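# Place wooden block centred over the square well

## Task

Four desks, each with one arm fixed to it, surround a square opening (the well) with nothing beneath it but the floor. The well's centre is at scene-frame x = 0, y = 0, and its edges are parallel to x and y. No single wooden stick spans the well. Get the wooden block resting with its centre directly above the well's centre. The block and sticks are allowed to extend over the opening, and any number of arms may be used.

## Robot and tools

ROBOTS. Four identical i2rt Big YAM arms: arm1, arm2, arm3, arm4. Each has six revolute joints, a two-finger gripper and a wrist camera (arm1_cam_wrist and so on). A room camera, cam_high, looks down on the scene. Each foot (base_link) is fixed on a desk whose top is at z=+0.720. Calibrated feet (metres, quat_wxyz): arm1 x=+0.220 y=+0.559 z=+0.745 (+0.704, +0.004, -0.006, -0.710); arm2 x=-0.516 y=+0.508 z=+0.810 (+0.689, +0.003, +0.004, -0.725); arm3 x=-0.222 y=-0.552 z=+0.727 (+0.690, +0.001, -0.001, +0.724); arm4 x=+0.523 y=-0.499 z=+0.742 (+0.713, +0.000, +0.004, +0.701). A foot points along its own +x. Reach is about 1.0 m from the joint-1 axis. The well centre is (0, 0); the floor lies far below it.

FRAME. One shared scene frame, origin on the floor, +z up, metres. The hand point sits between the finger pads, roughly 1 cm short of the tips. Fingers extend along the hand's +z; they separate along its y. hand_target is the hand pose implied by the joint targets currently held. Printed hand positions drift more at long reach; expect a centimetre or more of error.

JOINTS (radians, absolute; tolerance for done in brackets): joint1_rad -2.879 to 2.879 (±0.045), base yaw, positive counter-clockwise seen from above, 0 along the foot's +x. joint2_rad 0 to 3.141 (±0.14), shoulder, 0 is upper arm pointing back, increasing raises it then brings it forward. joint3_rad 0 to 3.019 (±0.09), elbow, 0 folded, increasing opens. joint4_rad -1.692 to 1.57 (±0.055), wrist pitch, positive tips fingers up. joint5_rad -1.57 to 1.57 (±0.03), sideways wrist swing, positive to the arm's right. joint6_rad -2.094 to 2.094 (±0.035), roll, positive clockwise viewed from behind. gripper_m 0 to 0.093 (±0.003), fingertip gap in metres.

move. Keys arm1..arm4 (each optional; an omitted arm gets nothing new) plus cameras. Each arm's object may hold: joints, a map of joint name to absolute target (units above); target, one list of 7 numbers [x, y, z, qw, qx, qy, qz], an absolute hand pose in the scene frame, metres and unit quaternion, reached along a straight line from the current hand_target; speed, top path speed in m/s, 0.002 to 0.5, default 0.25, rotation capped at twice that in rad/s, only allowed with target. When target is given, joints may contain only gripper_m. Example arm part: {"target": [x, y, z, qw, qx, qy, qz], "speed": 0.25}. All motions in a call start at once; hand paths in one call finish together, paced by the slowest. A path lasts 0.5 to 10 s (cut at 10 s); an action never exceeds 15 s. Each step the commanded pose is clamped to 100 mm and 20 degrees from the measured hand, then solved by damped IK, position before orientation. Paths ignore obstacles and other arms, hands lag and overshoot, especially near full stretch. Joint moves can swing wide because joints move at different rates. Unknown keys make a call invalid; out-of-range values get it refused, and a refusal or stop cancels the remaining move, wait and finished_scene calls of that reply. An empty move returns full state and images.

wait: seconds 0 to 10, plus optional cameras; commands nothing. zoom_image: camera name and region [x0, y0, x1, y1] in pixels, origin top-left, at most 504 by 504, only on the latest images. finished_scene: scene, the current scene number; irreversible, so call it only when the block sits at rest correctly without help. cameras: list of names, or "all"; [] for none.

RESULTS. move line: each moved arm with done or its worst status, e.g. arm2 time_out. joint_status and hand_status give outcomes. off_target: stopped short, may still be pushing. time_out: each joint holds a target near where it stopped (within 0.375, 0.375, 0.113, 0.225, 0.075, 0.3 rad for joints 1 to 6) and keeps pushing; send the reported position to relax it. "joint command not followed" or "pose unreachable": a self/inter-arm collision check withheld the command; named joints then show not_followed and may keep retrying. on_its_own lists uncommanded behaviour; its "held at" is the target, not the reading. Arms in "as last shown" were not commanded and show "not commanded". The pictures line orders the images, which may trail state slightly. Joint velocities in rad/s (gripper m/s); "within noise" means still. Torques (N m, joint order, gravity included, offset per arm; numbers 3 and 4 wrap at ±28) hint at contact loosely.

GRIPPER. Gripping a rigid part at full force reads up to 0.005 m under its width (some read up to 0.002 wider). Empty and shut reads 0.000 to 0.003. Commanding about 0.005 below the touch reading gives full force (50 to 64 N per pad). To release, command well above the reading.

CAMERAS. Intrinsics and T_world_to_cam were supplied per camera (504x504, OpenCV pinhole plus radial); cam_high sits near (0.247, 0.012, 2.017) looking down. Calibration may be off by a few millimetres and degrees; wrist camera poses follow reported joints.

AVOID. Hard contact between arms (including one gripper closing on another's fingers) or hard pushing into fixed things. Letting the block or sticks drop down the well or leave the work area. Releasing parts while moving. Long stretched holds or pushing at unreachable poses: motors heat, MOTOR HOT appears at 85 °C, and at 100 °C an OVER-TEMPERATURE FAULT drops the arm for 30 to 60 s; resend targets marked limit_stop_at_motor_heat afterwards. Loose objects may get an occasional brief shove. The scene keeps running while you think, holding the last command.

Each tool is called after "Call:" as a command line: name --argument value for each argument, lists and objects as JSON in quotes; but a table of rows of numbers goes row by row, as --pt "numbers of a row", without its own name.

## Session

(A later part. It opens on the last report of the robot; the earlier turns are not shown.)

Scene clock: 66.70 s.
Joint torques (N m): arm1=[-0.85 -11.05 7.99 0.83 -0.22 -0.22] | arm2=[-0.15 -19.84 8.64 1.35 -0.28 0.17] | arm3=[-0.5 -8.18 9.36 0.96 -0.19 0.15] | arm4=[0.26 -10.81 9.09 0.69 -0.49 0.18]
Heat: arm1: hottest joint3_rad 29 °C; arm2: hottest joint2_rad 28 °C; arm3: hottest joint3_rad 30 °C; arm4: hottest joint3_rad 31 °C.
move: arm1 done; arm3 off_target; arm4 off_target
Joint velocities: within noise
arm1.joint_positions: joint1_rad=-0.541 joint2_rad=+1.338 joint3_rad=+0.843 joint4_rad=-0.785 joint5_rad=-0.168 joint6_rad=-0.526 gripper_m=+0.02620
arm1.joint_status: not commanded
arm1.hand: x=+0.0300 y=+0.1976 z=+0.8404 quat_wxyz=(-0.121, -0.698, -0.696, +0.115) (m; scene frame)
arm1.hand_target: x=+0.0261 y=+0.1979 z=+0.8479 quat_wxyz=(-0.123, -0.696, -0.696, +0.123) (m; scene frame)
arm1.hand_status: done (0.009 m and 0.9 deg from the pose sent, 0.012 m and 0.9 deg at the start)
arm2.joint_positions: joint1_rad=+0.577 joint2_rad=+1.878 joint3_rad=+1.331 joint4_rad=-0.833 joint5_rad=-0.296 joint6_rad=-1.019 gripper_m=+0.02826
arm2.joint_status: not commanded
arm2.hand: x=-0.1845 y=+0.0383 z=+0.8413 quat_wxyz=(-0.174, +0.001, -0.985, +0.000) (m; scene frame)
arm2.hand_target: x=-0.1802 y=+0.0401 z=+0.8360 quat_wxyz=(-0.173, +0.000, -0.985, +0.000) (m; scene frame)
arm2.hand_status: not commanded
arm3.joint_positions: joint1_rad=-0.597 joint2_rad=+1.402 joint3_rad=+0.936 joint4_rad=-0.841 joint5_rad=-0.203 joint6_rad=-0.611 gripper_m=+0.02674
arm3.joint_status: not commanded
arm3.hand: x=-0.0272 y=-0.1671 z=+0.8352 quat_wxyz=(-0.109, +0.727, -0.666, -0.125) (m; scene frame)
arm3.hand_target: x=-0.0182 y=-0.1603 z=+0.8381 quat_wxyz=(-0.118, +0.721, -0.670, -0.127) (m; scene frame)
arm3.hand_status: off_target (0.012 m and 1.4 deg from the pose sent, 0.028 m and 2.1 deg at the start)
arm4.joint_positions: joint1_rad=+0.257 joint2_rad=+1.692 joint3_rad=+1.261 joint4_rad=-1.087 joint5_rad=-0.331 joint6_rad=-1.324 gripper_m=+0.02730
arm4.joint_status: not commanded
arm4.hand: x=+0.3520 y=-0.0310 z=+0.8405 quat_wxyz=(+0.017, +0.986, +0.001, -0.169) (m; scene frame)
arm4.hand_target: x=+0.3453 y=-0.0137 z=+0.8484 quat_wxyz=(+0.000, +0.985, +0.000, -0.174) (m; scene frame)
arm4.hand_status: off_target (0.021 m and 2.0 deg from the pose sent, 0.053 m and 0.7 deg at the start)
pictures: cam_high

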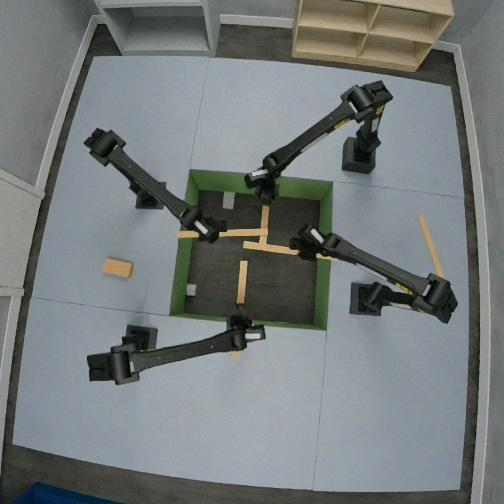

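Call:
move --arm4 '{"target":[0.335,-0.004,0.850,0,-0.985,0,0.1736],"speed":0.1}' --arm3 '{"target":[-0.018,-0.170,0.840,0.1182,-0.7215,0.6705,0.1272],"speed":0.1}' --cameras '["arm4_cam_wrist"]'

Scene clock: 68.43 s.
Joint torques (N m): arm1=[-0.85 -11.05 7.99 0.84 -0.22 -0.22] | arm2=[0.73 -20.25 8.73 1.55 -0.27 0.14] | arm3=[-0.5 -9.76 7.95 0.65 -0.23 0.04] | arm4=[0.38 -11.05 9.32 0.43 -0.41 0.22]
Heat: arm1: hottest joint3_rad 29 °C; arm2: hottest joint2_rad 28 °C; arm3: hottest joint3_rad 29 °C; arm4: hottest joint3_rad 31 °C.
move: arm3 done; arm4 off_target
Joint velocities: within noise
arm1, arm2: as last shown
arm1.hand: x=+0.0300 y=+0.1977 z=+0.8404 quat_wxyz=(-0.121, -0.698, -0.696, +0.115) (m; scene frame)
arm1.hand_target: x=+0.0261 y=+0.1980 z=+0.8479 quat_wxyz=(-0.123, -0.696, -0.696, +0.123) (m; scene frame)
arm2.hand_target: x=-0.1802 y=+0.0401 z=+0.8360 quat_wxyz=(-0.174, +0.000, -0.985, +0.000) (m; scene frame)
arm3.joint_positions: joint1_rad=-0.611 joint2_rad=+1.402 joint3_rad=+0.936 joint4_rad=-0.841 joint5_rad=-0.206 joint6_rad=-0.611 gripper_m=+0.02674
arm3.joint_status: not commanded
arm3.hand: x=-0.0225 y=-0.1695 z=+0.8353 quat_wxyz=(-0.109, +0.723, -0.670, -0.126) (m; scene frame)
arm3.hand_target: x=-0.0181 y=-0.1700 z=+0.8400 quat_wxyz=(-0.118, +0.721, -0.670, -0.127) (m; scene frame)
arm3.hand_status: done (0.007 m and 1.1 deg from the pose sent, 0.011 m and 1.4 deg at the start)
arm4.joint_positions: joint1_rad=+0.269 joint2_rad=+1.713 joint3_rad=+1.297 joint4_rad=-1.087 joint5_rad=-0.331 joint6_rad=-1.309 gripper_m=+0.02730
arm4.joint_status: not commanded
arm4.hand: x=+0.3428 y=-0.0201 z=+0.8434 quat_wxyz=(+0.012, +0.985, +0.000, -0.170) (m; scene frame)
arm4.hand_target: x=+0.3351 y=-0.0047 z=+0.8502 quat_wxyz=(+0.000, +0.985, +0.000, -0.174) (m; scene frame)
arm4.hand_status: off_target (0.019 m and 1.5 deg from the pose sent, 0.033 m and 2.0 deg at the start)
pictures: arm4_cam_wrist
camera_calibration:
arm4_cam_wrist: T_world_to_cam=[[-0.0120888, 0.999348, -0.0340215, 0.0547542], [0.964568, 0.0206226, 0.263028, -0.545933], [0.263558, -0.0296364, -0.964188, 0.851491], [0, 0, 0, 1]] pos_world=[0.302834, -0.0182248, 0.966456]

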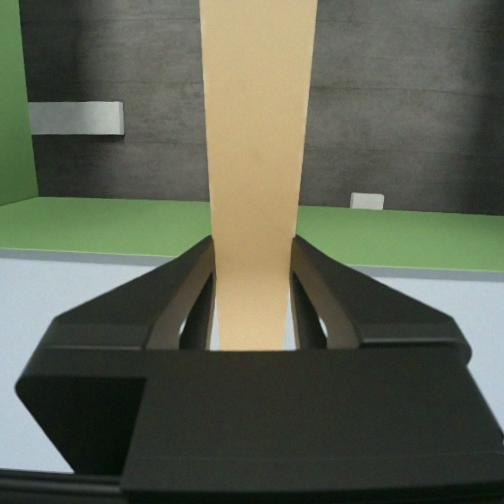

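Call:
move --arm4 '{"target":[0.265,-0.005,0.848,0,-0.985,0,0.1736],"speed":0.06}' --cameras '["cam_high"]'

Call:
zoom_image --camera "cam_high" --region '[200, 190, 320, 290]'

Scene clock: 70.73 s.
Joint torques (N m): arm1=[-0.21 -11.05 7.99 0.84 -0.25 -0.26] | arm2=[-0.56 -20.13 8.69 1.28 -0.29 0.13] | arm3=[-0.44 -9.7 7.94 0.65 -0.21 0.04] | arm4=[0.5 -11.75 9.25 0.75 -0.43 0.18]
Heat: arm1: hottest joint3_rad 29 °C; arm2: hottest joint2_rad 28 °C; arm3: hottest joint3_rad 29 °C; arm4: hottest joint3_rad 31 °C.
move: arm4 off_target
Joint velocities: within noise
arm1, arm3: as last shown
arm1.joint_positions: joint1_rad=-0.550 joint2_rad=+1.338 joint3_rad=+0.843 joint4_rad=-0.785 joint5_rad=-0.167 joint6_rad=-0.523 gripper_m=+0.02620
arm1.hand: x=+0.0267 y=+0.1994 z=+0.8403 quat_wxyz=(-0.121, -0.702, -0.692, +0.115) (m; scene frame)
arm2.joint_positions: joint1_rad=+0.577 joint2_rad=+1.878 joint3_rad=+1.331 joint4_rad=-0.833 joint5_rad=-0.295 joint6_rad=-1.019 gripper_m=+0.02826
arm2.joint_status: not commanded
arm2.hand: x=-0.1846 y=+0.0382 z=+0.8412 quat_wxyz=(-0.173, +0.001, -0.985, +0.000) (m; scene frame)
arm2.hand_target: x=-0.1802 y=+0.0401 z=+0.8360 quat_wxyz=(-0.173, +0.000, -0.985, +0.000) (m; scene frame)
arm2.hand_status: not commanded
arm3.hand: x=-0.0225 y=-0.1696 z=+0.8353 quat_wxyz=(-0.109, +0.723, -0.670, -0.126) (m; scene frame)
arm3.hand_target: x=-0.0182 y=-0.1700 z=+0.8400 quat_wxyz=(-0.118, +0.721, -0.670, -0.127) (m; scene frame)
arm4.joint_positions: joint1_rad=+0.397 joint2_rad=+1.758 joint3_rad=+1.356 joint4_rad=-1.062 joint5_rad=-0.315 joint6_rad=-1.174 gripper_m=+0.02730
arm4.joint_status: not commanded
arm4.hand: x=+0.2757 y=-0.0204 z=+0.8427 quat_wxyz=(+0.014, +0.986, -0.001, -0.168) (m; scene frame)
arm4.hand_target: x=+0.2653 y=-0.0057 z=+0.8482 quat_wxyz=(+0.000, +0.985, +0.000, -0.174) (m; scene frame)
arm4.hand_status: off_target (0.020 m and 1.7 deg from the pose sent, 0.079 m and 1.4 deg at the start)
pictures: cam_high

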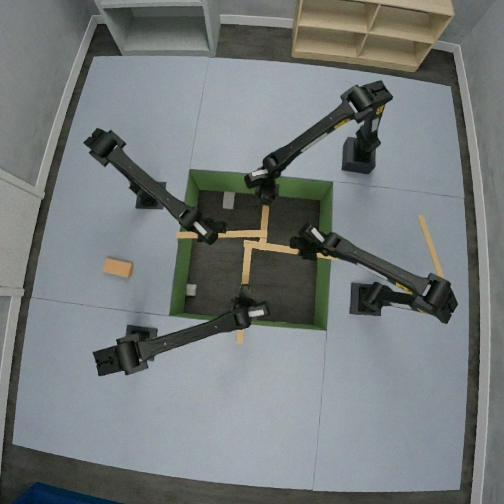

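Scaled by 4.200 from the camera's 504x504 image, which has a finer 720x720 frame.

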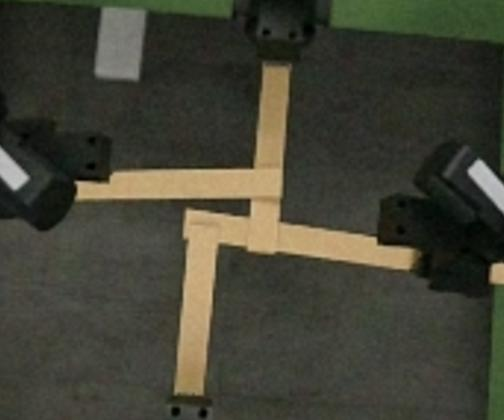

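Call:
zoom_image --camera "cam_high" --region '[235, 225, 275, 265]'

Scaled by 12.600 from the camera's 504x504 image, which has a finer 720x720 frame.

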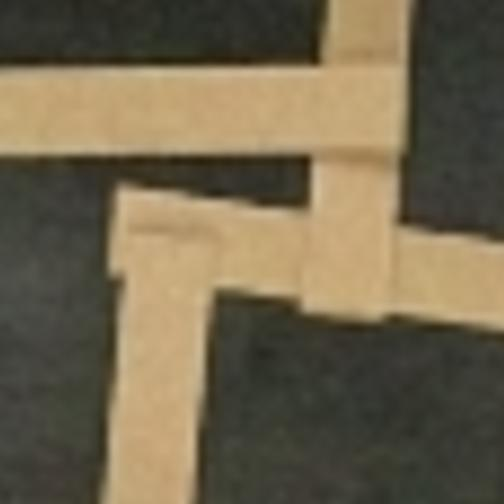

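Call:
move --arm4 '{"target":[0.32,-0.005,0.848,0,-0.985,0,0.1736],"speed":0.08}' --cameras '[]'

Call:
move --arm4 '{"target":[0.32,-0.005,0.826,0,-0.985,0,0.1736],"speed":0.08}' --cameras '[]'

Call:
move --arm4 '{"target":[0.257,-0.005,0.826,0,-0.985,0,0.1736],"speed":0.06}' --cameras '["cam_high","arm4_cam_wrist"]'

Call:
zoom_image --camera "cam_high" --region '[235, 225, 275, 265]'

Scene clock: 73.00 s.
Joint torques (N m): arm1=[-0.15 -11.11 7.98 0.84 -0.24 -0.23] | arm2=[0.21 -19.08 8.59 1.37 -0.33 0.19] | arm3=[-0.44 -9.76 7.95 0.66 -0.21 0.04] | arm4=[-0.15 -14.15 6.39 0.05 -0.58 -0.08]
Heat: arm1: hottest joint3_rad 29 °C; arm2: hottest joint2_rad 28 °C; arm3: hottest joint3_rad 29 °C; arm4: hottest joint3_rad 31 °C.
move: arm4 done
Joint velocities: within noise
arm1, arm2, arm3: as last shown
arm1.joint_positions: joint1_rad=-0.550 joint2_rad=+1.338 joint3_rad=+0.843 joint4_rad=-0.785 joint5_rad=-0.167 joint6_rad=-0.525 gripper_m=+0.02620
arm1.hand: x=+0.0268 y=+0.1994 z=+0.8403 quat_wxyz=(-0.121, -0.701, -0.693, +0.116) (m; scene frame)
arm4.joint_positions: joint1_rad=+0.307 joint2_rad=+1.755 joint3_rad=+1.346 joint4_rad=-1.062 joint5_rad=-0.323 joint6_rad=-1.253 gripper_m=+0.02730
arm4.joint_status: not commanded
arm4.hand: x=+0.3190 y=-0.0040 z=+0.8411 quat_wxyz=(+0.004, +0.985, -0.006, -0.171) (m; scene frame)
arm4.hand_target: x=+0.3199 y=-0.0050 z=+0.8480 quat_wxyz=(+0.000, +0.985, +0.000, -0.173) (m; scene frame)
arm4.hand_status: done (0.007 m and 0.8 deg from the pose sent, 0.047 m and 1.7 deg at the start)
pictures: none
No camera images: "cameras" was empty.

Scene clock: 74.03 s.
Joint torques (N m): arm1=[-0.21 -11.05 7.98 0.84 -0.24 -0.23] | arm2=[0.26 -19.6 8.55 1.44 -0.29 0.16] | arm3=[-0.44 -9.76 7.94 0.65 -0.2 0.04] | arm4=[-0.32 -12.16 6.24 0.73 -0.59 -0.08]
Heat: arm1: hottest joint3_rad 29 °C; arm2: hottest joint2_rad 28 °C; arm3: hottest joint3_rad 29 °C; arm4: hottest joint3_rad 31 °C.
move: arm4 done
Joint velocities: within noise
arm1, arm2, arm3: as last shown
arm4.joint_positions: joint1_rad=+0.307 joint2_rad=+1.755 joint3_rad=+1.317 joint4_rad=-1.029 joint5_rad=-0.323 joint6_rad=-1.254 gripper_m=+0.02730
arm4.joint_status: not commanded
arm4.hand: x=+0.3200 y=-0.0077 z=+0.8309 quat_wxyz=(+0.002, +0.985, -0.005, -0.171) (m; scene frame)
arm4.hand_target: x=+0.3199 y=-0.0050 z=+0.8262 quat_wxyz=(+0.000, +0.985, +0.000, -0.174) (m; scene frame)
arm4.hand_status: done (0.006 m and 0.7 deg from the pose sent, 0.015 m and 0.9 deg at the start)
pictures: none
No camera images: "cameras" was empty.

Scene clock: 75.77 s.
Joint torques (N m): arm1=[-0.15 -11.11 7.98 0.84 -0.24 -0.23] | arm2=[0.44 -20.13 8.59 1.5 -0.29 0.18] | arm3=[-0.38 -9.76 7.95 0.66 -0.2 0.04] | arm4=[0.26 -11.93 9.17 0.77 -0.32 0.2]
Heat: arm1: hottest joint3_rad 29 °C; arm2: hottest joint2_rad 28 °C; arm3: hottest joint3_rad 29 °C; arm4: hottest joint3_rad 31 °C.
move: arm4 off_target
Joint velocities: within noise
arm1, arm2, arm3: as last shown
arm4.joint_positions: joint1_rad=+0.413 joint2_rad=+1.788 joint3_rad=+1.333 joint4_rad=-1.008 joint5_rad=-0.315 joint6_rad=-1.161 gripper_m=+0.02730
arm4.joint_status: not commanded
arm4.hand: x=+0.2665 y=-0.0219 z=+0.8208 quat_wxyz=(+0.015, +0.986, +0.001, -0.168) (m; scene frame)
arm4.hand_target: x=+0.2573 y=-0.0057 z=+0.8263 quat_wxyz=(+0.000, +0.985, +0.000, -0.174) (m; scene frame)
arm4.hand_status: off_target (0.020 m and 1.8 deg from the pose sent, 0.063 m and 0.7 deg at the start)
pictures: arm4_cam_wrist, cam_high
camera_calibration:
arm4_cam_wrist: T_world_to_cam=[[-0.0146433, 0.999143, -0.0387176, 0.0594424], [0.963309, 0.0244753, 0.267276, -0.469464], [0.267994, -0.0333832, -0.962842, 0.847362], [0, 0, 0, 1]] pos_world=[0.226021, -0.0196136, 0.943653]

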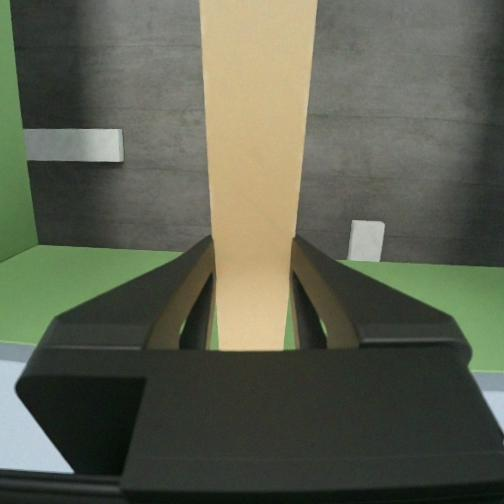

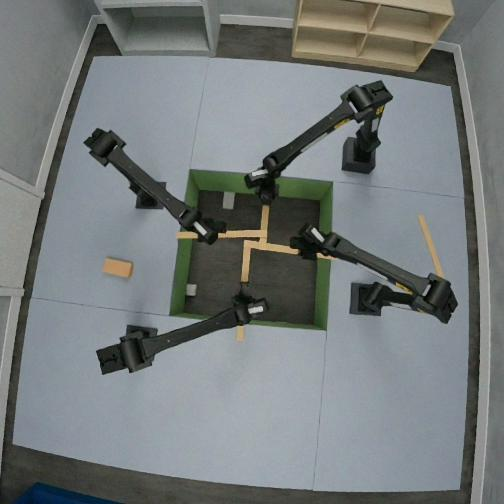

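Scaled by 12.600 from the camera's 504x504 image, which has a finer 720x720 frame.

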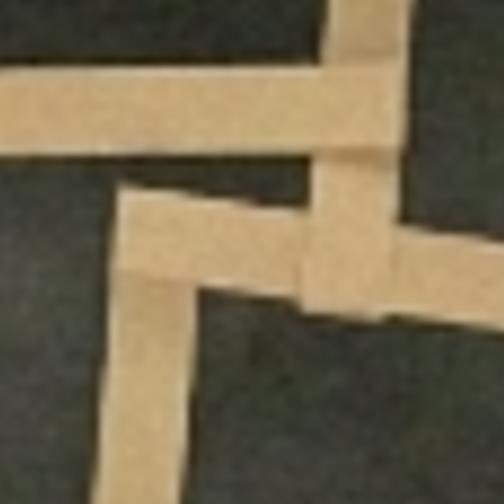

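Call:
move --arm4 '{"target":[0.215,0.006,0.828,0,-0.985,0,0.1736],"speed":0.06}' --cameras '["cam_high"]'

Call:
zoom_image --camera "cam_high" --region '[235, 220, 275, 260]'

Scene clock: 77.47 s.
Joint torques (N m): arm1=[-0.15 -11.11 7.99 0.84 -0.23 -0.23] | arm2=[-0.03 -19.9 8.58 1.32 -0.28 0.18] | arm3=[-0.44 -9.7 7.94 0.66 -0.04 0.2] | arm4=[0.85 -12.81 9.68 0.34 -0.42 0.22]
Heat: arm1: hottest joint3_rad 29 °C; arm2: hottest joint2_rad 28 °C; arm3: hottest joint3_rad 29 °C; arm4: hottest joint3_rad 31 °C.
move: arm4 off_target
Joint velocities: within noise
arm1, arm2, arm3: as last shown
arm1.hand_target: x=+0.0260 y=+0.1980 z=+0.8479 quat_wxyz=(-0.123, -0.696, -0.696, +0.123) (m; scene frame)
arm3.joint_positions: joint1_rad=-0.611 joint2_rad=+1.402 joint3_rad=+0.936 joint4_rad=-0.841 joint5_rad=-0.210 joint6_rad=-0.629 gripper_m=+0.02674
arm3.hand: x=-0.0231 y=-0.1692 z=+0.8354 quat_wxyz=(-0.110, +0.729, -0.663, -0.127) (m; scene frame)
arm4.joint_positions: joint1_rad=+0.465 joint2_rad=+1.848 joint3_rad=+1.422 joint4_rad=-1.008 joint5_rad=-0.304 joint6_rad=-1.104 gripper_m=+0.02730
arm4.joint_status: not commanded
arm4.hand: x=+0.2301 y=-0.0058 z=+0.8212 quat_wxyz=(+0.009, +0.986, +0.001, -0.168) (m; scene frame)
arm4.hand_target: x=+0.2153 y=+0.0053 z=+0.8283 quat_wxyz=(+0.000, +0.985, +0.000, -0.174) (m; scene frame)
arm4.hand_status: off_target (0.020 m and 1.2 deg from the pose sent, 0.059 m and 1.8 deg at the start)
pictures: cam_high

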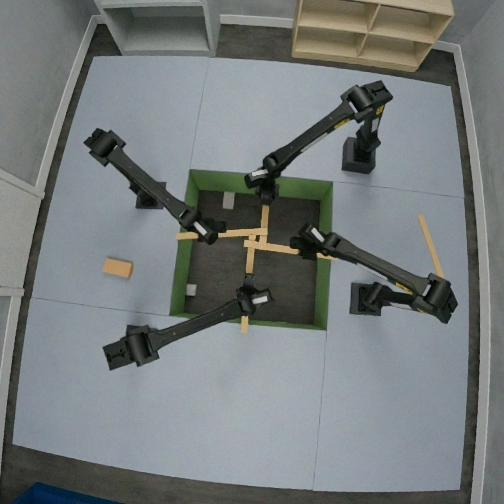

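Scaled by 12.600 from the camera's 504x504 image, which has a finer 720x720 frame.

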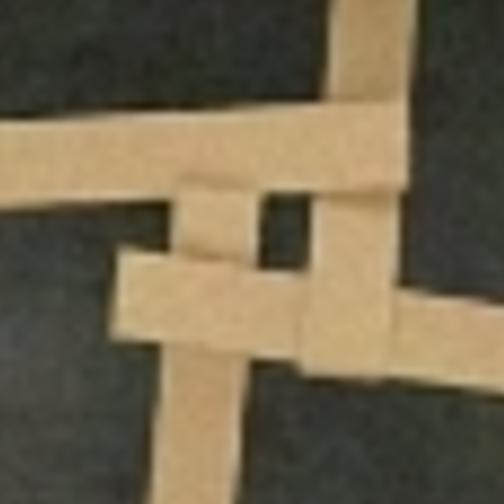

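Call:
move --arm4 '{"target":[0.218,0.007,0.836,0,-0.985,0,0.1736],"speed":0.05}' --cameras '["cam_high"]'

Call:
zoom_image --camera "cam_high" --region '[235, 220, 275, 260]'

Scene clock: 78.90 s.
Joint torques (N m): arm1=[-0.21 -11.05 7.99 0.84 -0.23 -0.22] | arm2=[0.5 -20.31 8.59 1.33 -0.32 0.17] | arm3=[-0.44 -9.76 7.95 0.66 -0.08 0.21] | arm4=[0.38 -13.45 9.32 -0.05 -0.46 0.2]
Heat: arm1: hottest joint3_rad 29 °C; arm2: hottest joint2_rad 28 °C; arm3: hottest joint3_rad 29 °C; arm4: hottest joint3_rad 31 °C.
move: arm4 off_target
Joint velocities: within noise
arm1, arm2: as last shown
arm1.joint_positions: joint1_rad=-0.550 joint2_rad=+1.338 joint3_rad=+0.843 joint4_rad=-0.785 joint5_rad=-0.167 joint6_rad=-0.526 gripper_m=+0.02620
arm3.joint_positions: joint1_rad=-0.612 joint2_rad=+1.402 joint3_rad=+0.936 joint4_rad=-0.841 joint5_rad=-0.209 joint6_rad=-0.631 gripper_m=+0.02674
arm3.joint_status: not commanded
arm3.hand: x=-0.0226 y=-0.1695 z=+0.8354 quat_wxyz=(-0.110, +0.729, -0.663, -0.127) (m; scene frame)
arm3.hand_target: x=-0.0180 y=-0.1701 z=+0.8400 quat_wxyz=(-0.118, +0.721, -0.670, -0.127) (m; scene frame)
arm3.hand_status: not commanded
arm4.joint_positions: joint1_rad=+0.466 joint2_rad=+1.848 joint3_rad=+1.438 joint4_rad=-1.016 joint5_rad=-0.304 joint6_rad=-1.103 gripper_m=+0.02730
arm4.joint_status: not commanded
arm4.hand: x=+0.2274 y=-0.0022 z=+0.8271 quat_wxyz=(+0.005, +0.985, +0.002, -0.170) (m; scene frame)
arm4.hand_target: x=+0.2183 y=+0.0066 z=+0.8361 quat_wxyz=(+0.000, +0.985, +0.000, -0.174) (m; scene frame)
arm4.hand_status: off_target (0.016 m and 0.8 deg from the pose sent, 0.023 m and 1.2 deg at the start)
pictures: cam_high

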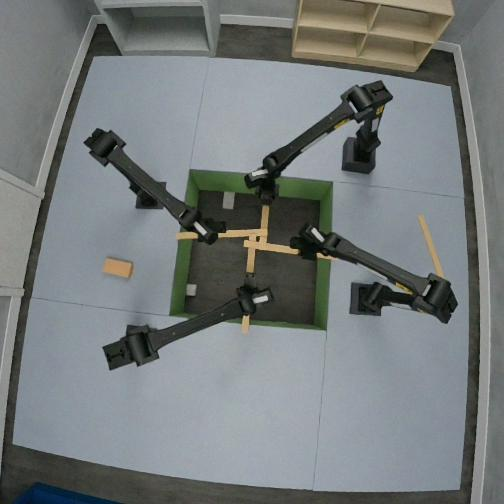

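Scaled by 12.600 from the camera's 504x504 image, which has a finer 720x720 frame.

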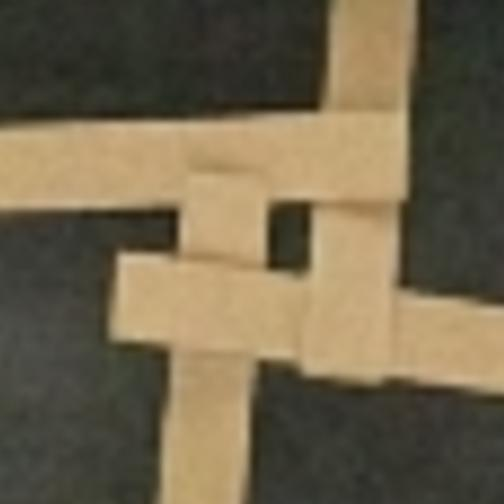

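Call:
move --arm4 '{"target":[0.197,-0.003,0.836,0,-0.985,0,0.1736],"speed":0.05}' --cameras '["cam_high"]'

Call:
zoom_image --camera "cam_high" --region '[160, 180, 340, 340]'

Scene clock: 80.43 s.
Joint torques (N m): arm1=[-0.15 -11.05 7.99 0.84 -0.23 -0.22] | arm2=[0.15 -19.55 8.4 1.33 -0.37 0.17] | arm3=[-0.38 -9.7 7.95 0.66 -0.08 0.21] | arm4=[0.21 -13.57 9.25 0.46 -0.22 0.25]
Heat: arm1: hottest joint3_rad 29 °C; arm2: hottest joint2_rad 28 °C; arm3: hottest joint3_rad 29 °C; arm4: hottest joint3_rad 31 °C.
move: arm4 off_target
Joint velocities: within noise
arm1.joint_positions: joint1_rad=-0.550 joint2_rad=+1.338 joint3_rad=+0.843 joint4_rad=-0.785 joint5_rad=-0.167 joint6_rad=-0.526 gripper_m=+0.02620
arm1.joint_status: not commanded
arm1.hand: x=+0.0268 y=+0.1994 z=+0.8403 quat_wxyz=(-0.121, -0.701, -0.693, +0.116) (m; scene frame)
arm1.hand_target: x=+0.0260 y=+0.1980 z=+0.8479 quat_wxyz=(-0.123, -0.696, -0.696, +0.123) (m; scene frame)
arm1.hand_status: not commanded
arm2, arm3: as last shown
arm4.joint_positions: joint1_rad=+0.511 joint2_rad=+1.848 joint3_rad=+1.438 joint4_rad=-1.016 joint5_rad=-0.302 joint6_rad=-1.065 gripper_m=+0.02730
arm4.joint_status: not commanded
arm4.hand: x=+0.2056 y=-0.0159 z=+0.8273 quat_wxyz=(+0.012, +0.986, +0.005, -0.169) (m; scene frame)
arm4.hand_target: x=+0.1974 y=-0.0034 z=+0.8362 quat_wxyz=(+0.000, +0.985, +0.000, -0.174) (m; scene frame)
arm4.hand_status: off_target (0.018 m and 1.6 deg from the pose sent, 0.032 m and 0.8 deg at the start)
pictures: cam_high

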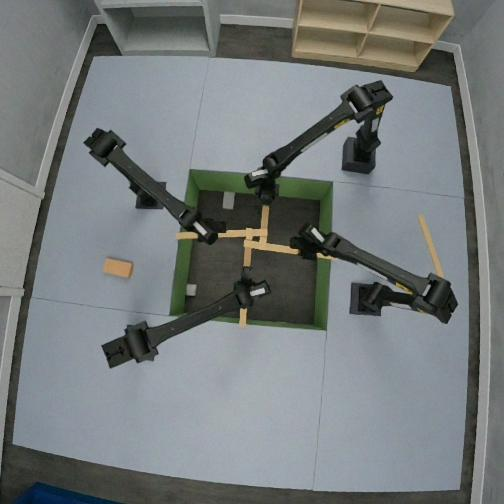

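Scaled by 2.800 from the camera's 504x504 image, which has a finer 720x720 frame.

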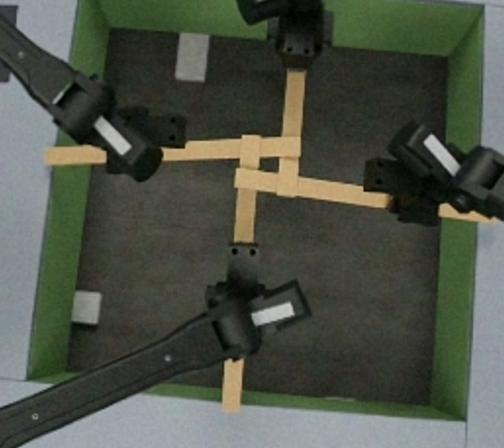

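Call:
move --arm1 '{"target":[0.027,0.199,0.802,0.0952,0.7007,0.7007,-0.0952],"speed":0.06}' --arm2 '{"target":[-0.18,0.038,0.797,0.1346,0,0.9909,0],"speed":0.06}' --arm3 '{"target":[-0.018,-0.170,0.802,0.0916,-0.7258,0.6745,0.0986],"speed":0.06}' --arm4 '{"target":[0.196,-0.004,0.802,0,-0.9909,0,0.1346],"speed":0.06}' --cameras '["cam_high"]'

Call:
zoom_image --camera "cam_high" --region '[160, 180, 340, 340]'

Call:
zoom_image --camera "cam_high" --region '[235, 220, 275, 260]'

Scene clock: 82.17 s.
Joint torques (N m): arm1=[0.62 -9.76 6.84 1.52 -0.1 -0.13] | arm2=[0.85 -18.67 9.42 1.36 -0.25 0.21] | arm3=[0.62 -8.7 7.8 0.9 0 0.27] | arm4=[0.56 -13.22 8.62 0.83 -0.17 0.21]
Heat: arm1: hottest joint3_rad 29 °C; arm2: hottest joint2_rad 28 °C; arm3: hottest joint3_rad 29 °C; arm4: hottest joint3_rad 31 °C.
move: arm1 done; arm2 off_target; arm3 done; arm4 off_target
Joint velocities: within noise
arm1.joint_positions: joint1_rad=-0.542 joint2_rad=+1.416 joint3_rad=+0.829 joint4_rad=-0.746 joint5_rad=-0.126 joint6_rad=-0.526 gripper_m=+0.02620
arm1.joint_status: not commanded
arm1.hand: x=+0.0243 y=+0.2016 z=+0.8067 quat_wxyz=(-0.095, -0.705, -0.697, +0.095) (m; scene frame)
arm1.hand_target: x=+0.0270 y=+0.1991 z=+0.8022 quat_wxyz=(-0.095, -0.701, -0.701, +0.095) (m; scene frame)
arm1.hand_status: done (0.006 m and 0.6 deg from the pose sent, 0.038 m and 3.8 deg at the start)
arm2.joint_positions: joint1_rad=+0.594 joint2_rad=+1.932 joint3_rad=+1.331 joint4_rad=-0.811 joint5_rad=-0.226 joint6_rad=-1.013 gripper_m=+0.02826
arm2.joint_status: not commanded
arm2.hand: x=-0.1866 y=+0.0385 z=+0.8093 quat_wxyz=(-0.136, +0.002, -0.991, +0.003) (m; scene frame)
arm2.hand_target: x=-0.1803 y=+0.0384 z=+0.7970 quat_wxyz=(-0.135, +0.000, -0.991, +0.000) (m; scene frame)
arm2.hand_status: off_target (0.014 m and 0.4 deg from the pose sent, 0.045 m and 4.5 deg at the start)
arm3.joint_positions: joint1_rad=-0.606 joint2_rad=+1.464 joint3_rad=+0.923 joint4_rad=-0.818 joint5_rad=-0.160 joint6_rad=-0.630 gripper_m=+0.02674
arm3.joint_status: not commanded
arm3.hand: x=-0.0189 y=-0.1742 z=+0.8048 quat_wxyz=(-0.089, +0.732, -0.669, -0.099) (m; scene frame)
arm3.hand_target: x=-0.0180 y=-0.1700 z=+0.8021 quat_wxyz=(-0.092, +0.726, -0.674, -0.099) (m; scene frame)
arm3.hand_status: done (0.005 m and 1.0 deg from the pose sent, 0.034 m and 4.1 deg at the start)
arm4.joint_positions: joint1_rad=+0.529 joint2_rad=+1.890 joint3_rad=+1.438 joint4_rad=-1.006 joint5_rad=-0.231 joint6_rad=-1.050 gripper_m=+0.02730
arm4.joint_status: not commanded
arm4.hand: x=+0.2071 y=-0.0156 z=+0.8013 quat_wxyz=(+0.011, +0.991, +0.002, -0.130) (m; scene frame)
arm4.hand_target: x=+0.1962 y=-0.0045 z=+0.8023 quat_wxyz=(+0.000, +0.991, +0.000, -0.135) (m; scene frame)
arm4.hand_status: off_target (0.016 m and 1.3 deg from the pose sent, 0.030 m and 4.2 deg at the start)
pictures: cam_high

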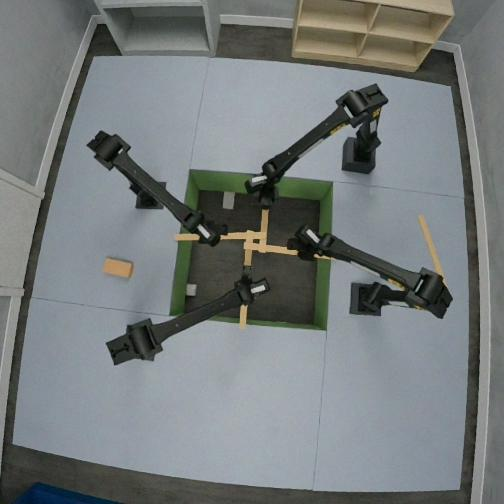

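Scaled by 2.800 from the camera's 504x504 image, which has a finer 720x720 frame.

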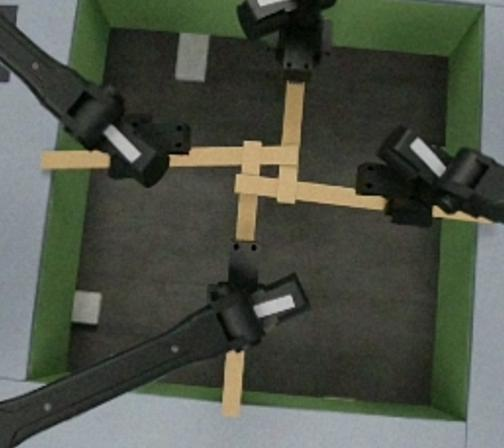

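Scaled by 12.600 from the camera's 504x504 image, which has a finer 720x720 frame.

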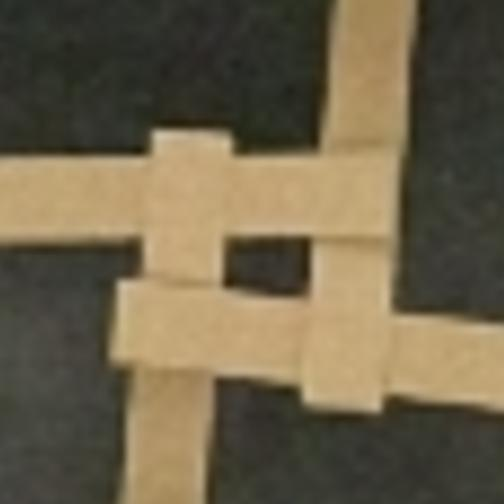

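Call:
move --arm1 '{"target":[0.028,0.198,0.780,0.0706,0.7036,0.7036,-0.0706],"speed":0.04}' --arm2 '{"target":[-0.18,0.038,0.773,0.0998,0,0.995,0],"speed":0.04}' --arm3 '{"target":[-0.018,-0.168,0.784,0.0679,-0.7288,0.6773,0.0731],"speed":0.04}' --arm4 '{"target":[0.195,-0.005,0.785,0,-0.995,0,0.0998],"speed":0.04}' --cameras '["cam_high"]'

Call:
zoom_image --camera "cam_high" --region '[160, 180, 340, 340]'

Call:
zoom_image --camera "cam_high" --region '[235, 220, 275, 260]'

Scene clock: 83.97 s.
Joint torques (N m): arm1=[0.67 -10.11 7.58 1.17 -0.08 0] | arm2=[-0.03 -18.49 10.52 1.1 -0.12 0.2] | arm3=[0.67 -9 9.25 0.13 0.04 0.27] | arm4=[0.56 -13.33 9.02 0.38 -0.16 0.22]
Heat: arm1: hottest joint3_rad 29 °C; arm2: hottest joint2_rad 28 °C; arm3: hottest joint3_rad 29 °C; arm4: hottest joint3_rad 31 °C.
move: arm1 done; arm2 off_target; arm3 off_target; arm4 off_target
Joint velocities: within noise
arm1.joint_positions: joint1_rad=-0.523 joint2_rad=+1.484 joint3_rad=+0.829 joint4_rad=-0.746 joint5_rad=-0.087 joint6_rad=-0.526 gripper_m=+0.02620
arm1.joint_status: not commanded
arm1.hand: x=+0.0282 y=+0.2060 z=+0.7798 quat_wxyz=(-0.069, -0.704, -0.704, +0.067) (m; scene frame)
arm1.hand_target: x=+0.0281 y=+0.1981 z=+0.7801 quat_wxyz=(-0.071, -0.703, -0.704, +0.071) (m; scene frame)
arm1.hand_status: done (0.008 m and 0.5 deg from the pose sent, 0.027 m and 4.1 deg at the start)
arm2.joint_positions: joint1_rad=+0.612 joint2_rad=+1.980 joint3_rad=+1.331 joint4_rad=-0.811 joint5_rad=-0.166 joint6_rad=-1.001 gripper_m=+0.02826
arm2.joint_status: not commanded
arm2.hand: x=-0.1904 y=+0.0446 z=+0.7814 quat_wxyz=(-0.099, +0.000, -0.995, -0.003) (m; scene frame)
arm2.hand_target: x=-0.1803 y=+0.0385 z=+0.7732 quat_wxyz=(-0.100, +0.000, -0.995, +0.000) (m; scene frame)
arm2.hand_status: off_target (0.015 m and 0.3 deg from the pose sent, 0.037 m and 4.2 deg at the start)
arm3.joint_positions: joint1_rad=-0.586 joint2_rad=+1.523 joint3_rad=+0.923 joint4_rad=-0.818 joint5_rad=-0.117 joint6_rad=-0.618 gripper_m=+0.02674
arm3.joint_status: not commanded
arm3.hand: x=-0.0218 y=-0.1772 z=+0.7801 quat_wxyz=(-0.064, +0.734, -0.672, -0.074) (m; scene frame)
arm3.hand_target: x=-0.0181 y=-0.1680 z=+0.7841 quat_wxyz=(-0.068, +0.729, -0.677, -0.073) (m; scene frame)
arm3.hand_status: off_target (0.011 m and 1.0 deg from the pose sent, 0.022 m and 4.0 deg at the start)
arm4.joint_positions: joint1_rad=+0.548 joint2_rad=+1.923 joint3_rad=+1.445 joint4_rad=-1.006 joint5_rad=-0.167 joint6_rad=-1.037 gripper_m=+0.02730
arm4.joint_status: not commanded
arm4.hand: x=+0.2069 y=-0.0160 z=+0.7832 quat_wxyz=(+0.008, +0.995, +0.002, -0.096) (m; scene frame)
arm4.hand_target: x=+0.1953 y=-0.0054 z=+0.7852 quat_wxyz=(+0.000, +0.995, +0.000, -0.100) (m; scene frame)
arm4.hand_status: off_target (0.016 m and 1.0 deg from the pose sent, 0.023 m and 3.7 deg at the start)
pictures: cam_high

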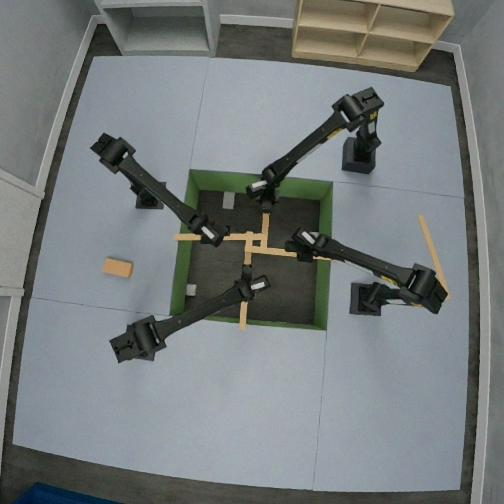

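Scaled by 2.800 from the camera's 504x504 image, which has a finer 720x720 frame.

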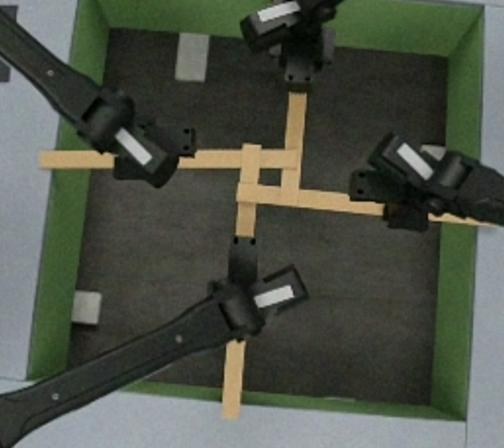

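Scaled by 12.600 from the camera's 504x504 image, which has a finer 720x720 frame.

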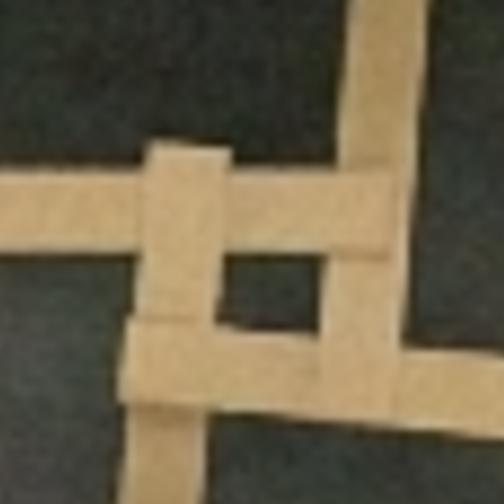

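Call:
move --arm1 '{"target":[0.027,0.187,0.771,0.053,0.7051,0.7051,-0.053],"speed":0.04}' --arm2 '{"target":[-0.169,0.029,0.763,0.0749,0,0.9972,0],"speed":0.04}' --arm3 '{"target":[-0.019,-0.157,0.776,0.051,-0.7305,0.6788,0.0549],"speed":0.04}' --arm4 '{"target":[0.192,-0.002,0.777,0,-0.9972,0,0.0749],"speed":0.04}' --cameras '["cam_high"]'

Call:
zoom_image --camera "cam_high" --region '[160, 180, 340, 340]'

Call:
zoom_image --camera "cam_high" --region '[235, 220, 275, 260]'

Scene clock: 86.17 s.
Joint torques (N m): arm1=[0.79 -9.41 9.78 0.83 -0.09 0.06] | arm2=[0.32 -18.73 12.9 0.66 -0.19 0.28] | arm3=[1.26 -8.23 10.77 0.17 -0.14 0.3] | arm4=[0.97 -13.27 9.5 0.21 -0.26 0.32]
Heat: arm1: hottest joint3_rad 29 °C; arm2: hottest joint3_rad 29 °C; arm3: hottest joint3_rad 29 °C; arm4: hottest joint3_rad 31 °C.
move: arm1 off_target; arm2 off_target; arm3 off_target; arm4 off_target
Joint velocities: within noise
arm1.joint_positions: joint1_rad=-0.503 joint2_rad=+1.530 joint3_rad=+0.841 joint4_rad=-0.768 joint5_rad=-0.058 joint6_rad=-0.511 gripper_m=+0.02620
arm1.joint_status: not commanded
arm1.hand: x=+0.0334 y=+0.2080 z=+0.7655 quat_wxyz=(-0.049, -0.705, -0.706, +0.043) (m; scene frame)
arm1.hand_target: x=+0.0274 y=+0.1877 z=+0.7716 quat_wxyz=(-0.053, -0.705, -0.705, +0.053) (m; scene frame)
arm1.hand_status: off_target (0.023 m and 1.3 deg from the pose sent, 0.021 m and 2.4 deg at the start)
arm2.joint_positions: joint1_rad=+0.630 joint2_rad=+2.020 joint3_rad=+1.373 joint4_rad=-0.841 joint5_rad=-0.122 joint6_rad=-1.000 gripper_m=+0.02826
arm2.joint_status: not commanded
arm2.hand: x=-0.1850 y=+0.0414 z=+0.7710 quat_wxyz=(-0.073, +0.007, -0.997, -0.004) (m; scene frame)
arm2.hand_target: x=-0.1694 y=+0.0301 z=+0.7633 quat_wxyz=(-0.075, +0.000, -0.997, +0.000) (m; scene frame)
arm2.hand_status: off_target (0.022 m and 0.9 deg from the pose sent, 0.032 m and 2.8 deg at the start)
arm3.joint_positions: joint1_rad=-0.566 joint2_rad=+1.560 joint3_rad=+0.948 joint4_rad=-0.852 joint5_rad=-0.081 joint6_rad=-0.599 gripper_m=+0.02674
arm3.joint_status: not commanded
arm3.hand: x=-0.0240 y=-0.1765 z=+0.7719 quat_wxyz=(-0.044, +0.735, -0.675, -0.052) (m; scene frame)
arm3.hand_target: x=-0.0195 y=-0.1576 z=+0.7763 quat_wxyz=(-0.051, +0.731, -0.679, -0.055) (m; scene frame)
arm3.hand_status: off_target (0.021 m and 1.1 deg from the pose sent, 0.021 m and 2.7 deg at the start)
arm4.joint_positions: joint1_rad=+0.558 joint2_rad=+1.949 joint3_rad=+1.470 joint4_rad=-1.028 joint5_rad=-0.121 joint6_rad=-1.035 gripper_m=+0.02730
arm4.joint_status: not commanded
arm4.hand: x=+0.2074 y=-0.0126 z=+0.7761 quat_wxyz=(+0.006, +0.997, +0.005, -0.071) (m; scene frame)
arm4.hand_target: x=+0.1922 y=-0.0028 z=+0.7772 quat_wxyz=(+0.000, +0.997, +0.000, -0.075) (m; scene frame)
arm4.hand_status: off_target (0.019 m and 1.0 deg from the pose sent, 0.021 m and 2.6 deg at the start)
pictures: cam_high

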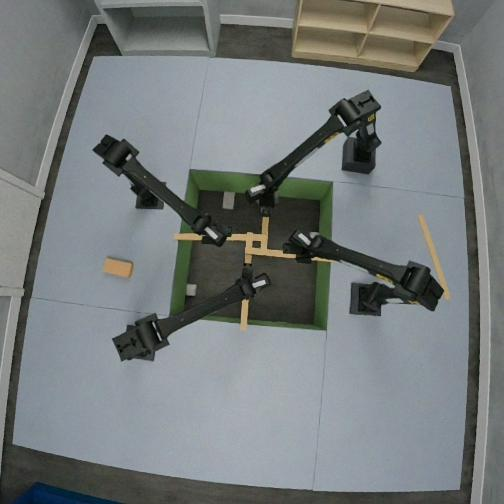

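Scaled by 2.800 from the camera's 504x504 image, which has a finer 720x720 frame.

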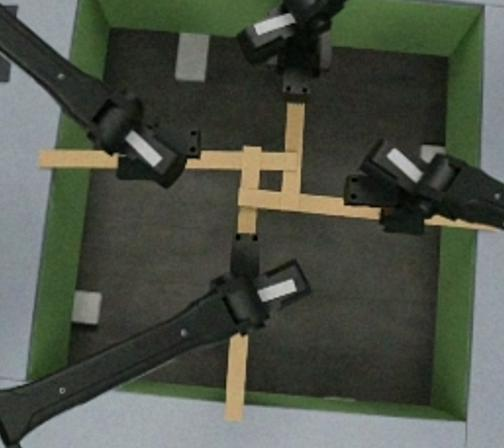

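Scaled by 12.600 from the camera's 504x504 image, which has a finer 720x720 frame.

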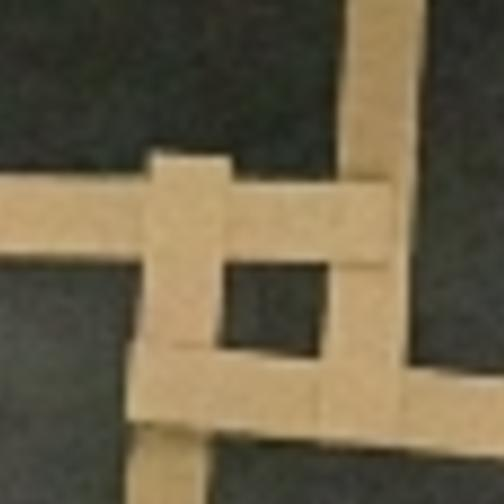

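Call:
move --arm1 '{"target":[0.024,0.179,0.775,0.053,0.7051,0.7051,-0.053],"speed":0.04}' --arm2 '{"target":[-0.162,0.028,0.763,0.0749,0,0.9972,0],"speed":0.04}' --arm3 '{"target":[-0.022,-0.147,0.780,0.051,-0.7305,0.6788,0.0549],"speed":0.04}' --cameras '["cam_high"]'

Call:
zoom_image --camera "cam_high" --region '[235, 220, 275, 260]'

Scene clock: 87.57 s.
Joint torques (N m): arm1=[0.91 -9.7 10.48 1.05 -0.15 0.08] | arm2=[1.61 -18.2 13.23 1.05 -0.33 0.4] | arm3=[2.2 -8.47 11.55 0.43 -0.54 0.36] | arm4=[0.85 -13.04 9.43 0.23 -0.34 0.32]
Heat: arm1: hottest joint3_rad 29 °C; arm2: hottest joint3_rad 29 °C; arm3: hottest joint3_rad 29 °C; arm4: hottest joint3_rad 31 °C.
move: arm1 off_target; arm2 off_target; arm3 off_target
Joint velocities: within noise
arm1.joint_positions: joint1_rad=-0.501 joint2_rad=+1.542 joint3_rad=+0.857 joint4_rad=-0.793 joint5_rad=-0.057 joint6_rad=-0.510 gripper_m=+0.02620
arm1.joint_status: not commanded
arm1.hand: x=+0.0334 y=+0.2074 z=+0.7657 quat_wxyz=(-0.046, -0.705, -0.707, +0.033) (m; scene frame)
arm1.hand_target: x=+0.0248 y=+0.1802 z=+0.7759 quat_wxyz=(-0.054, -0.705, -0.705, +0.053) (m; scene frame)
arm1.hand_status: off_target (0.031 m and 2.4 deg from the pose sent, 0.032 m and 1.3 deg at the start)
arm2.joint_positions: joint1_rad=+0.632 joint2_rad=+2.026 joint3_rad=+1.383 joint4_rad=-0.854 joint5_rad=-0.117 joint6_rad=-0.999 gripper_m=+0.02826
arm2.joint_status: not commanded
arm2.hand: x=-0.1843 y=+0.0408 z=+0.7710 quat_wxyz=(-0.069, +0.007, -0.998, -0.006) (m; scene frame)
arm2.hand_target: x=-0.1627 y=+0.0293 z=+0.7636 quat_wxyz=(-0.076, +0.000, -0.997, +0.000) (m; scene frame)
arm2.hand_status: off_target (0.027 m and 1.3 deg from the pose sent, 0.028 m and 0.9 deg at the start)
arm3.joint_positions: joint1_rad=-0.561 joint2_rad=+1.570 joint3_rad=+0.962 joint4_rad=-0.874 joint5_rad=-0.069 joint6_rad=-0.589 gripper_m=+0.02674
arm3.joint_status: not commanded
arm3.hand: x=-0.0239 y=-0.1759 z=+0.7720 quat_wxyz=(-0.036, +0.733, -0.677, -0.045) (m; scene frame)
arm3.hand_target: x=-0.0227 y=-0.1483 z=+0.7806 quat_wxyz=(-0.051, +0.731, -0.679, -0.055) (m; scene frame)
arm3.hand_status: off_target (0.030 m and 2.1 deg from the pose sent, 0.031 m and 1.1 deg at the start)
arm4.joint_positions: joint1_rad=+0.558 joint2_rad=+1.949 joint3_rad=+1.470 joint4_rad=-1.028 joint5_rad=-0.118 joint6_rad=-1.035 gripper_m=+0.02730
arm4.joint_status: not commanded
arm4.hand: x=+0.2078 y=-0.0125 z=+0.7759 quat_wxyz=(+0.006, +0.998, +0.005, -0.070) (m; scene frame)
arm4.hand_target: x=+0.1922 y=-0.0027 z=+0.7772 quat_wxyz=(+0.000, +0.997, +0.000, -0.075) (m; scene frame)
arm4.hand_status: not commanded
pictures: cam_high

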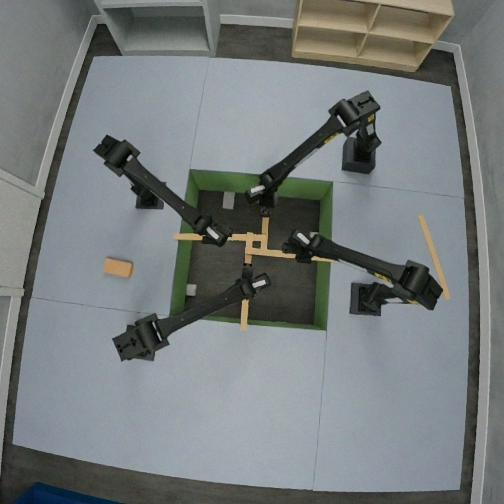

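Scaled by 12.600 from the camera's 504x504 image, which has a finer 720x720 frame.

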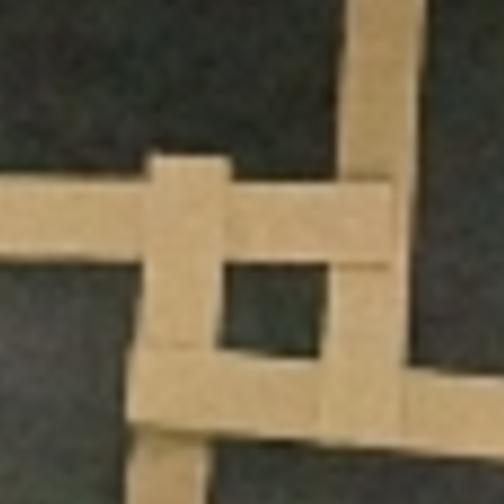

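Call:
move --arm1 '{"target":[0.033,0.205,0.768,0.050,0.7051,0.7051,-0.046],"speed":0.04}' --arm2 '{"target":[-0.182,0.040,0.768,0.0720,0,0.9972,0],"speed":0.04}' --arm3 '{"target":[-0.024,-0.173,0.774,0.045,-0.7325,0.6788,0.0500],"speed":0.04}' --arm4 '{"target":[0.205,-0.011,0.776,0,-0.9972,0,0.0730],"speed":0.04}' --cameras '["cam_high"]'

Call:
zoom_image --camera "cam_high" --region '[235, 220, 275, 260]'

Scene clock: 89.10 s.
Joint torques (N m): arm1=[0.03 -12.34 6.11 1.46 -0.12 -0.05] | arm2=[-0.38 -21.42 7.61 1.48 -0.16 0.22] | arm3=[0.32 -10.75 6.79 0.79 -0.37 0.13] | arm4=[0.21 -15.33 5.98 0.84 -0.24 0.21]
Heat: arm1: hottest joint3_rad 29 °C; arm2: hottest joint3_rad 29 °C; arm3: hottest joint3_rad 29 °C; arm4: hottest joint3_rad 31 °C.
move: arm1 done; arm2 done; arm3 done; arm4 done
Joint velocities: within noise
arm1.joint_positions: joint1_rad=-0.501 joint2_rad=+1.538 joint3_rad=+0.852 joint4_rad=-0.786 joint5_rad=-0.057 joint6_rad=-0.510 gripper_m=+0.02620
arm1.joint_status: not commanded
arm1.hand: x=+0.0336 y=+0.2079 z=+0.7658 quat_wxyz=(-0.047, -0.705, -0.707, +0.036) (m; scene frame)
arm1.hand_target: x=+0.0330 y=+0.2049 z=+0.7681 quat_wxyz=(-0.050, -0.705, -0.705, +0.046) (m; scene frame)
arm1.hand_status: done (0.004 m and 1.2 deg from the pose sent, 0.003 m and 1.6 deg at the start)
arm2.joint_positions: joint1_rad=+0.632 joint2_rad=+2.025 joint3_rad=+1.381 joint4_rad=-0.853 joint5_rad=-0.117 joint6_rad=-0.999 gripper_m=+0.02826
arm2.joint_status: not commanded
arm2.hand: x=-0.1847 y=+0.0414 z=+0.7705 quat_wxyz=(-0.068, +0.007, -0.998, -0.006) (m; scene frame)
arm2.hand_target: x=-0.1820 y=+0.0401 z=+0.7680 quat_wxyz=(-0.072, +0.000, -0.997, +0.000) (m; scene frame)
arm2.hand_status: done (0.004 m and 1.2 deg from the pose sent, 0.004 m and 1.1 deg at the start)
arm3.joint_positions: joint1_rad=-0.561 joint2_rad=+1.570 joint3_rad=+0.961 joint4_rad=-0.874 joint5_rad=-0.069 joint6_rad=-0.589 gripper_m=+0.02674
arm3.joint_status: not commanded
arm3.hand: x=-0.0242 y=-0.1766 z=+0.7716 quat_wxyz=(-0.036, +0.733, -0.677, -0.044) (m; scene frame)
arm3.hand_target: x=-0.0240 y=-0.1731 z=+0.7740 quat_wxyz=(-0.045, +0.732, -0.678, -0.050) (m; scene frame)
arm3.hand_status: done (0.004 m and 1.3 deg from the pose sent, 0.003 m and 1.2 deg at the start)
arm4.joint_positions: joint1_rad=+0.558 joint2_rad=+1.949 joint3_rad=+1.469 joint4_rad=-1.028 joint5_rad=-0.118 joint6_rad=-1.035 gripper_m=+0.02730
arm4.joint_status: not commanded
arm4.hand: x=+0.2081 y=-0.0129 z=+0.7755 quat_wxyz=(+0.006, +0.998, +0.005, -0.069) (m; scene frame)
arm4.hand_target: x=+0.2050 y=-0.0111 z=+0.7759 quat_wxyz=(+0.000, +0.997, +0.000, -0.073) (m; scene frame)
arm4.hand_status: done (0.004 m and 1.0 deg from the pose sent, 0.003 m and 0.9 deg at the start)
pictures: cam_high

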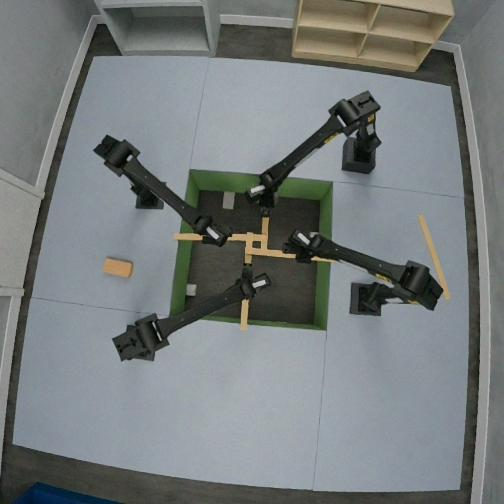

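Scaled by 12.600 from the camera's 504x504 image, which has a finer 720x720 frame.

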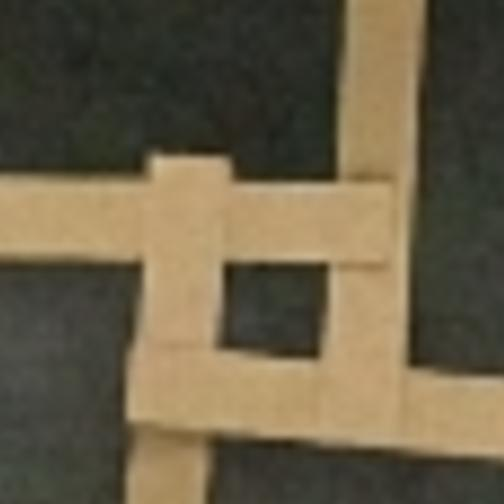

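Call:
move --arm1 '{"target":[0.033,0.203,0.753,0.050,0.7051,0.7051,-0.046],"speed":0.03}' --arm2 '{"target":[-0.180,0.040,0.753,0.0720,0,0.9972,0],"speed":0.03}' --arm3 '{"target":[-0.024,-0.170,0.760,0.045,-0.7325,0.6788,0.0500],"speed":0.03}' --arm4 '{"target":[0.203,-0.010,0.761,0,-0.9972,0,0.0730],"speed":0.03}' --cameras '["cam_high"]'

Call:
zoom_image --camera "cam_high" --region '[235, 220, 275, 260]'

Scene clock: 90.47 s.
Joint torques (N m): arm1=[0.21 -9.58 5.93 2.43 -0.11 -0.03] | arm2=[0.21 -19.9 7.64 2.29 -0.19 0.26] | arm3=[0.62 -8.7 6.61 1.7 -0.38 0.16] | arm4=[0.32 -13.63 5.81 1.55 -0.26 0.23]
Heat: arm1: hottest joint3_rad 29 °C; arm2: hottest joint3_rad 29 °C; arm3: hottest joint3_rad 29 °C; arm4: hottest joint3_rad 31 °C.
move: arm1 off_target; arm2 off_target; arm3 off_target; arm4 off_target
Joint velocities: within noise
arm1.joint_positions: joint1_rad=-0.501 joint2_rad=+1.537 joint3_rad=+0.843 joint4_rad=-0.769 joint5_rad=-0.057 joint6_rad=-0.510 gripper_m=+0.02620
arm1.joint_status: not commanded
arm1.hand: x=+0.0336 y=+0.2078 z=+0.7635 quat_wxyz=(-0.048, -0.705, -0.707, +0.040) (m; scene frame)
arm1.hand_target: x=+0.0332 y=+0.2034 z=+0.7535 quat_wxyz=(-0.050, -0.705, -0.705, +0.046) (m; scene frame)
arm1.hand_status: off_target (0.012 m and 0.7 deg from the pose sent, 0.014 m and 1.2 deg at the start)
arm2.joint_positions: joint1_rad=+0.632 joint2_rad=+2.025 joint3_rad=+1.375 joint4_rad=-0.840 joint5_rad=-0.116 joint6_rad=-0.999 gripper_m=+0.02826
arm2.joint_status: not commanded
arm2.hand: x=-0.1847 y=+0.0412 z=+0.7688 quat_wxyz=(-0.070, +0.007, -0.998, -0.003) (m; scene frame)
arm2.hand_target: x=-0.1804 y=+0.0405 z=+0.7533 quat_wxyz=(-0.072, +0.000, -0.997, +0.000) (m; scene frame)
arm2.hand_status: off_target (0.017 m and 0.9 deg from the pose sent, 0.018 m and 1.1 deg at the start)
arm3.joint_positions: joint1_rad=-0.561 joint2_rad=+1.569 joint3_rad=+0.953 joint4_rad=-0.861 joint5_rad=-0.068 joint6_rad=-0.589 gripper_m=+0.02674
arm3.joint_status: not commanded
arm3.hand: x=-0.0242 y=-0.1768 z=+0.7698 quat_wxyz=(-0.039, +0.733, -0.677, -0.045) (m; scene frame)
arm3.hand_target: x=-0.0242 y=-0.1703 z=+0.7605 quat_wxyz=(-0.045, +0.732, -0.678, -0.050) (m; scene frame)
arm3.hand_status: off_target (0.012 m and 1.0 deg from the pose sent, 0.013 m and 1.3 deg at the start)
arm4.joint_positions: joint1_rad=+0.558 joint2_rad=+1.949 joint3_rad=+1.462 joint4_rad=-1.018 joint5_rad=-0.117 joint6_rad=-1.035 gripper_m=+0.02730
arm4.joint_status: not commanded
arm4.hand: x=+0.2082 y=-0.0130 z=+0.7734 quat_wxyz=(+0.004, +0.998, +0.005, -0.070) (m; scene frame)
arm4.hand_target: x=+0.2031 y=-0.0104 z=+0.7612 quat_wxyz=(+0.000, +0.997, +0.000, -0.073) (m; scene frame)
arm4.hand_status: off_target (0.014 m and 0.8 deg from the pose sent, 0.016 m and 1.0 deg at the start)
pictures: cam_high

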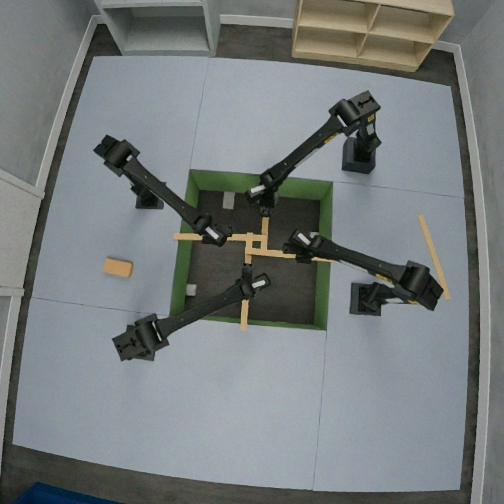

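Scaled by 12.600 from the camera's 504x504 image, which has a finer 720x720 frame.

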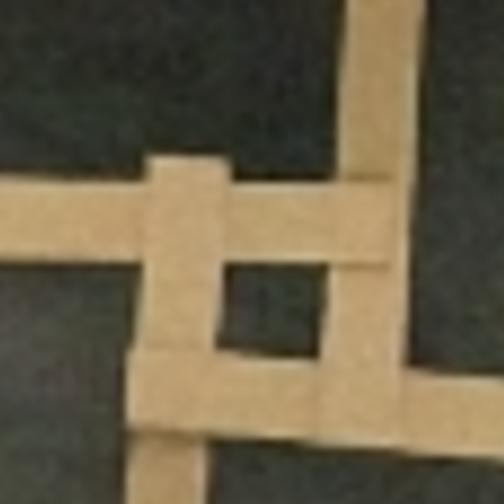

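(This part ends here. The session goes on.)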